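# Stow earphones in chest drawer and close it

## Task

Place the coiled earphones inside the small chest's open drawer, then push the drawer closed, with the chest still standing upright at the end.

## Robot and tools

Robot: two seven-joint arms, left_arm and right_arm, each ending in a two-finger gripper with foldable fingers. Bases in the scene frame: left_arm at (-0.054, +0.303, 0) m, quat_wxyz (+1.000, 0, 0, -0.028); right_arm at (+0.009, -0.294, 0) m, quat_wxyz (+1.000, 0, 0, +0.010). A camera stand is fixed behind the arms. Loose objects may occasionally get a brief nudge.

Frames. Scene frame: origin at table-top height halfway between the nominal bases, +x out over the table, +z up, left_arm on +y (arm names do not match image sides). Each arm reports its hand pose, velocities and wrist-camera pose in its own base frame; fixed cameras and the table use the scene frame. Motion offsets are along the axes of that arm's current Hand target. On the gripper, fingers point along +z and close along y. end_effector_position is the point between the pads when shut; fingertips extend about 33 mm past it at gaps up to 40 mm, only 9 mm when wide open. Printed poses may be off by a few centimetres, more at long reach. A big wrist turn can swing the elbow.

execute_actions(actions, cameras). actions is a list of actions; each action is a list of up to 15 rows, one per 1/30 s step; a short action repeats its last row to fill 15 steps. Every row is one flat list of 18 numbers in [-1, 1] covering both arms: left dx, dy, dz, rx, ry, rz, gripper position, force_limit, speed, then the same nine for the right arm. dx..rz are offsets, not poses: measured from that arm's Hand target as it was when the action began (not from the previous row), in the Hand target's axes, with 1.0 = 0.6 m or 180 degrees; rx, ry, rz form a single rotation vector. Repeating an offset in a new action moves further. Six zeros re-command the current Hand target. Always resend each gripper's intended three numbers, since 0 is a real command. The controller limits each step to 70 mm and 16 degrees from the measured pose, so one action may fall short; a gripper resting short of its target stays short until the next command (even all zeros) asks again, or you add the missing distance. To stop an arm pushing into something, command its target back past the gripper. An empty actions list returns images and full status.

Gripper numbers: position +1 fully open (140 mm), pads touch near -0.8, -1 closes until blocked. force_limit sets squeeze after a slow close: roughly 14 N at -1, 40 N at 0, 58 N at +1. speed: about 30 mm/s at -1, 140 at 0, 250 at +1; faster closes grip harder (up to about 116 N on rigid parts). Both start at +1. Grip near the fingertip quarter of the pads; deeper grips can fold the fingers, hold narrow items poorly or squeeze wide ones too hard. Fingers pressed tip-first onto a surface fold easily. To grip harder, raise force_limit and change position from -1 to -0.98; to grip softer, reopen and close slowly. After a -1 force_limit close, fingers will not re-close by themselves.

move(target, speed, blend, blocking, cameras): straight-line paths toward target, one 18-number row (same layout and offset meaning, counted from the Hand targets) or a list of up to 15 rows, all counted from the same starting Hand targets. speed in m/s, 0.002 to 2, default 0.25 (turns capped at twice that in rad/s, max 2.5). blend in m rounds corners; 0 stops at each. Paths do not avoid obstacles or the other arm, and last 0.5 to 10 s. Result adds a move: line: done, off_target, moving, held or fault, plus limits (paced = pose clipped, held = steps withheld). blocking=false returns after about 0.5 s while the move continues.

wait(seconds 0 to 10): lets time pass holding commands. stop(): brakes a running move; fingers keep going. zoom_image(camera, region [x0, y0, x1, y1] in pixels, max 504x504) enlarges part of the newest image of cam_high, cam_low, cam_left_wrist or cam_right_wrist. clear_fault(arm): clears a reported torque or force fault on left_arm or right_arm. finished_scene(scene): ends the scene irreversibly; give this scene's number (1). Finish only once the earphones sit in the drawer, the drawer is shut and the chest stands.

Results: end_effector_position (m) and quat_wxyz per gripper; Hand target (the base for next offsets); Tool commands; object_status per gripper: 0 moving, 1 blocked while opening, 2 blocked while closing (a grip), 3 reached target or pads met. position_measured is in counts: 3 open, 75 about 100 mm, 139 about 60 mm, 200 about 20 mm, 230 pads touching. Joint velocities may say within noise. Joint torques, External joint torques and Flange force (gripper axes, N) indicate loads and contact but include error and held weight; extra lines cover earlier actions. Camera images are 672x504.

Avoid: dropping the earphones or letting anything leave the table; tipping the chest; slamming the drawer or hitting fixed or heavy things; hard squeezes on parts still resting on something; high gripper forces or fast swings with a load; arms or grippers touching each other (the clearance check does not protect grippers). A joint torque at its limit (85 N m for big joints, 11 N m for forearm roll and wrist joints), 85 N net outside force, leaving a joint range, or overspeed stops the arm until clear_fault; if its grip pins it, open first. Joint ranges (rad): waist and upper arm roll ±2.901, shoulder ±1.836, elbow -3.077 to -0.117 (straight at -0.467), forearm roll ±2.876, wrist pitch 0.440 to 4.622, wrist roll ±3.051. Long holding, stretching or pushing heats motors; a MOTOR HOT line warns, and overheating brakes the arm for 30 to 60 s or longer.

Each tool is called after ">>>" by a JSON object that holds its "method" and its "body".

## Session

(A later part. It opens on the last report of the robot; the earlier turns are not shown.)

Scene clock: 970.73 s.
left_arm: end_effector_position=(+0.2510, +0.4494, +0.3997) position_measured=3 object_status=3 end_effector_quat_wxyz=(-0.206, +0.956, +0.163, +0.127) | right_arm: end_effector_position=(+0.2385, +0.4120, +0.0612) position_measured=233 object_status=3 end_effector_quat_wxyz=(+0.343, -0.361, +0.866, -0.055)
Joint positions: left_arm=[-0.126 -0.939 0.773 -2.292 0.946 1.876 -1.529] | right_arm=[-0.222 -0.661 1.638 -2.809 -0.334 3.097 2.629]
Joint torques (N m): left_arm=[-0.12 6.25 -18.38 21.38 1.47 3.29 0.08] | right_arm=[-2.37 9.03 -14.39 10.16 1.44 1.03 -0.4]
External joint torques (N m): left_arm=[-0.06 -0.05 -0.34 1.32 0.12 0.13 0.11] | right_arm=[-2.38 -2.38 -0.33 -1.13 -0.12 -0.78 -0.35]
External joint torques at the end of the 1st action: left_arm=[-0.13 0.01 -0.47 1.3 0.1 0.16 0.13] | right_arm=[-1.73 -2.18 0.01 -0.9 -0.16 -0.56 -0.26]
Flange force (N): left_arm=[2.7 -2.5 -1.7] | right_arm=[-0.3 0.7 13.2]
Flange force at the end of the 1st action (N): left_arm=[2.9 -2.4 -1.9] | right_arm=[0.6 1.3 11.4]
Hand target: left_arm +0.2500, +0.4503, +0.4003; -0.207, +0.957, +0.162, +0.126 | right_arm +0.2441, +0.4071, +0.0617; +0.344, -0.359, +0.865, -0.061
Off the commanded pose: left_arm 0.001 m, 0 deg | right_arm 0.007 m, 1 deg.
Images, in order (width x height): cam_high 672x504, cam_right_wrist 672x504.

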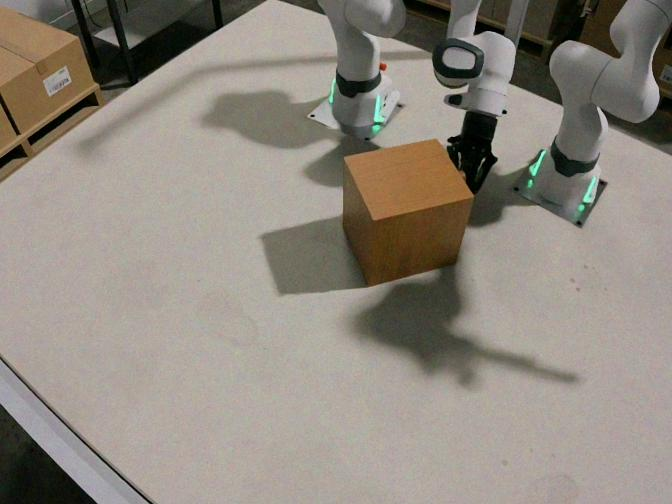

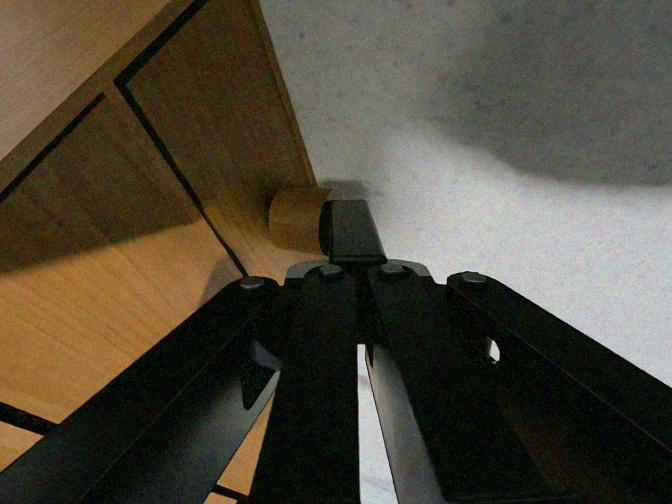

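>>> {"method": "execute_actions", "body": {"actions": [[[0,0,0,0,0,0,1,1,1,0,-0.003,0.0014,0,0,0,-1,-1,0]],[[0,0,0,0,0,0,1,1,1,0,-0.003,0.0014,0,0,0,-1,-1,0]],[[0,0,0,0,0,0,1,1,1,0,-0.003,0.0014,0,0,0,-1,-1,0]]], "cameras": ["cam_right_wrist", "cam_high"]}}

>>> {"method": "zoom_image", "body": {"camera": "cam_right_wrist", "region": [0, 0, 360, 300]}}

Scene clock: 1014.10 s.
left_arm: end_effector_position=(+0.2510, +0.4494, +0.3997) position_measured=3 object_status=3 end_effector_quat_wxyz=(-0.206, +0.956, +0.163, +0.127) | right_arm: end_effector_position=(+0.2402, +0.4119, +0.0613) position_measured=233 object_status=3 end_effector_quat_wxyz=(+0.342, -0.364, +0.865, -0.051)
Joint positions: left_arm=[-0.126 -0.939 0.773 -2.292 0.946 1.876 -1.529] | right_arm=[-0.23 -0.661 1.635 -2.815 -0.342 3.118 2.625]
Joint torques (N m): left_arm=[-0.09 6.23 -18.44 21.35 1.47 3.29 0.07] | right_arm=[-3.49 8.15 -15.62 9.08 1.61 0.27 -0.36]
External joint torques (N m): left_arm=[-0.08 -0.07 -0.51 1.35 0.11 0.16 0.1] | right_arm=[-3.55 -3.19 -1.67 -2.2 0.03 -1.57 -0.31]
External joint torques at the end of the 1st action: left_arm=[-0.14 0.02 -0.45 1.32 0.12 0.15 0.11] | right_arm=[-3.16 -2.62 -0.87 -1.46 -0.06 -1.06 -0.26]
External joint torques at the end of the 2nd action: left_arm=[-0.02 -0.15 -0.44 1.43 0.11 0.13 0.12] | right_arm=[-3.34 -2.92 -1.41 -2.04 0.03 -1.32 -0.36]
Flange force (N): left_arm=[2.7 -2.4 -2.0] | right_arm=[-0.7 -3.0 11.7]
Flange force at the end of the 1st action (N): left_arm=[3.0 -2.5 -1.8] | right_arm=[-1.0 -0.2 14.8]
Flange force at the end of the 2nd action (N): left_arm=[2.6 -2.6 -2.1] | right_arm=[-0.7 -2.6 12.1]
Hand target: left_arm +0.2500, +0.4503, +0.4003; -0.207, +0.957, +0.162, +0.126 | right_arm +0.2488, +0.4035, +0.0617; +0.344, -0.359, +0.865, -0.061
Off the commanded pose: left_arm 0.001 m, 0 deg | right_arm 0.012 m, 1 deg.
Images, in order (width x height): cam_high 672x504, cam_right_wrist 672x504.

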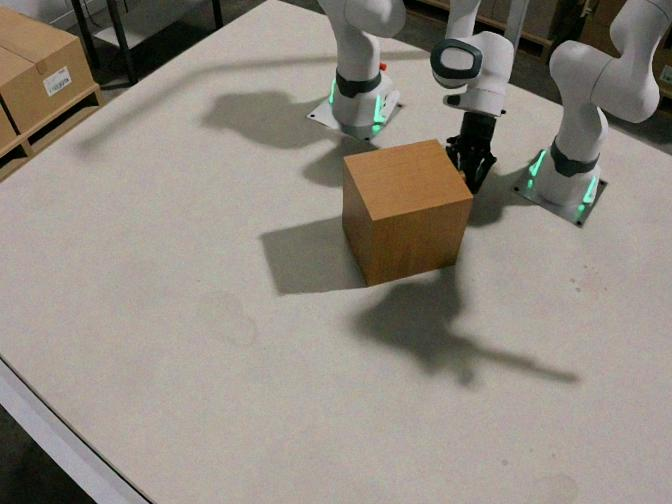

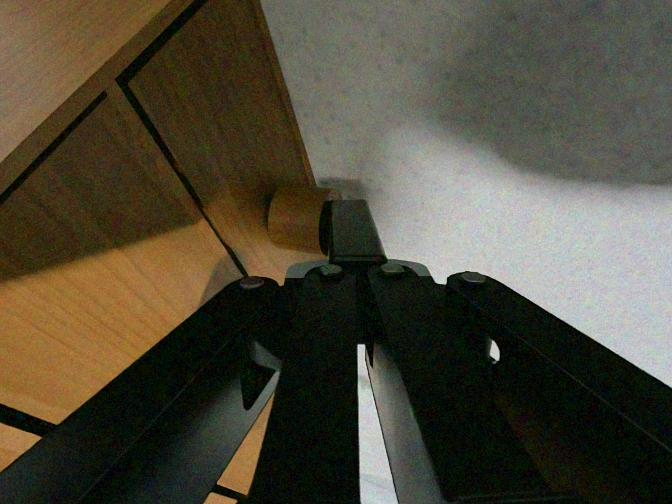

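Scaled by 1.400 from the camera's 672x504 image, which has a finer 960x720 frame.

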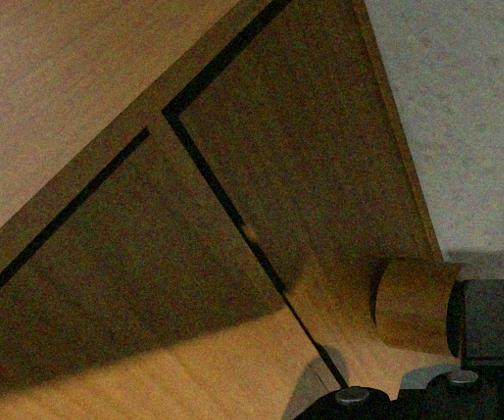

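>>> {"method": "move", "body": {"target": [0,0,0,0,0,0,1,1,1, 0,0.151,-0.0704,0,0,0,-1,-1,0], "speed": 0.1, "cameras": ["cam_right_wrist", "cam_high"]}}

>>> {"method": "zoom_image", "body": {"camera": "cam_right_wrist", "region": [0, 0, 360, 400]}}

>>> {"method": "zoom_image", "body": {"camera": "cam_high", "region": [400, 150, 520, 270]}}

Scene clock: 1026.97 s.
left_arm: end_effector_position=(+0.2510, +0.4494, +0.3997) position_measured=3 object_status=3 end_effector_quat_wxyz=(-0.206, +0.956, +0.163, +0.127) | right_arm: end_effector_position=(+0.1690, +0.4644, +0.0615) position_measured=233 object_status=3 end_effector_quat_wxyz=(+0.344, -0.364, +0.864, -0.062)
Joint positions: left_arm=[-0.126 -0.939 0.773 -2.292 0.946 1.876 -1.529] | right_arm=[-0.148 -0.656 1.749 -2.653 -0.244 2.876 2.685]
Joint velocities: left_arm=[within noise] | right_arm=[0 0.001 0.002 0 0.001 -0.004 0.002]
Joint torques (N m): left_arm=[-0.08 6.26 -18.39 21.39 1.47 3.28 0.08] | right_arm=[0.43 14.67 -13.1 13.08 1.7 1.33 0.05]
External joint torques (N m): left_arm=[-0.11 0.08 -0.43 1.27 0.11 0.13 0.11] | right_arm=[0.43 0.02 2.24 0.69 0.46 -0.35 0.1]
Flange force (N): left_arm=[3.0 -2.4 -1.7] | right_arm=[0.7 9.3 5.8]
Hand target: left_arm +0.2500, +0.4503, +0.4003; -0.207, +0.957, +0.162, +0.126 | right_arm +0.1693, +0.4641, +0.0616; +0.344, -0.359, +0.865, -0.061
Off the commanded pose: left_arm 0.001 m, 0 deg | right_arm 0.000 m, 1 deg.
move: done
Images, in order (width x height): cam_high 672x504, cam_right_wrist 672x504.

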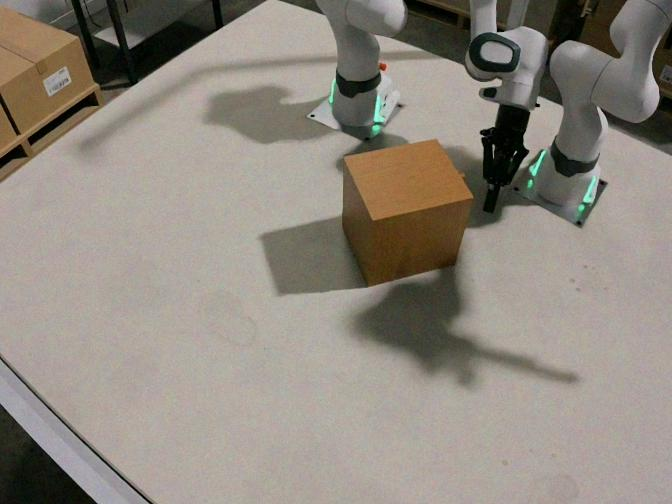

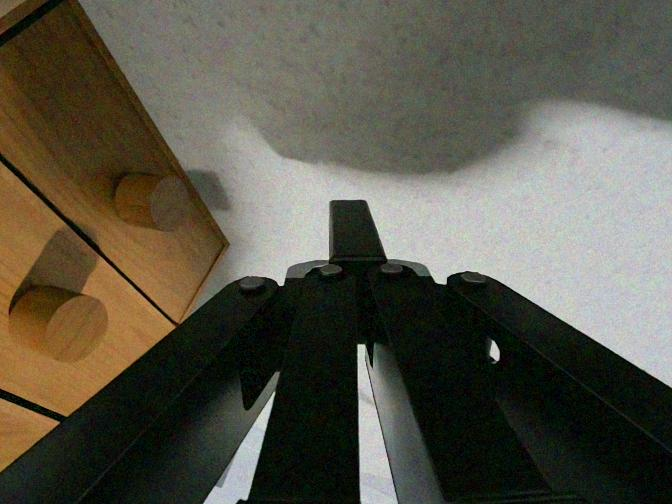

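Scaled by 1.260 from the camera's 672x504 image, which has a finer 960x720 frame.

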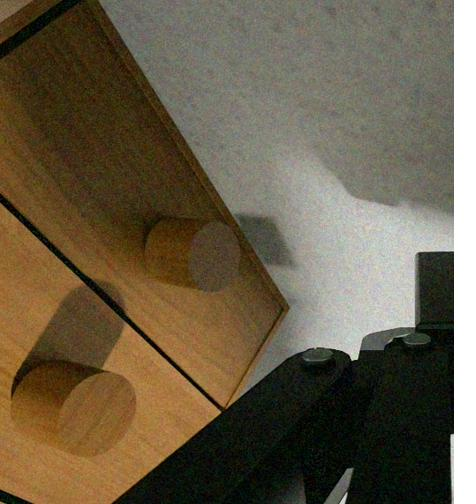

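Scaled by 4.200 from the camera's 672x504 image, which has a finer 960x720 frame.

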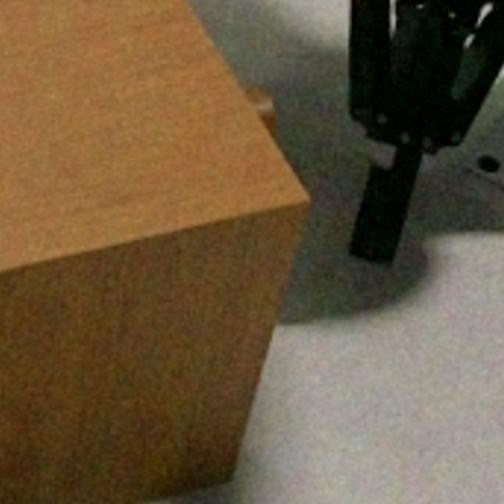

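>>> {"method": "finished_scene", "body": {"scene": 2}}

The scene is finished: the task was done.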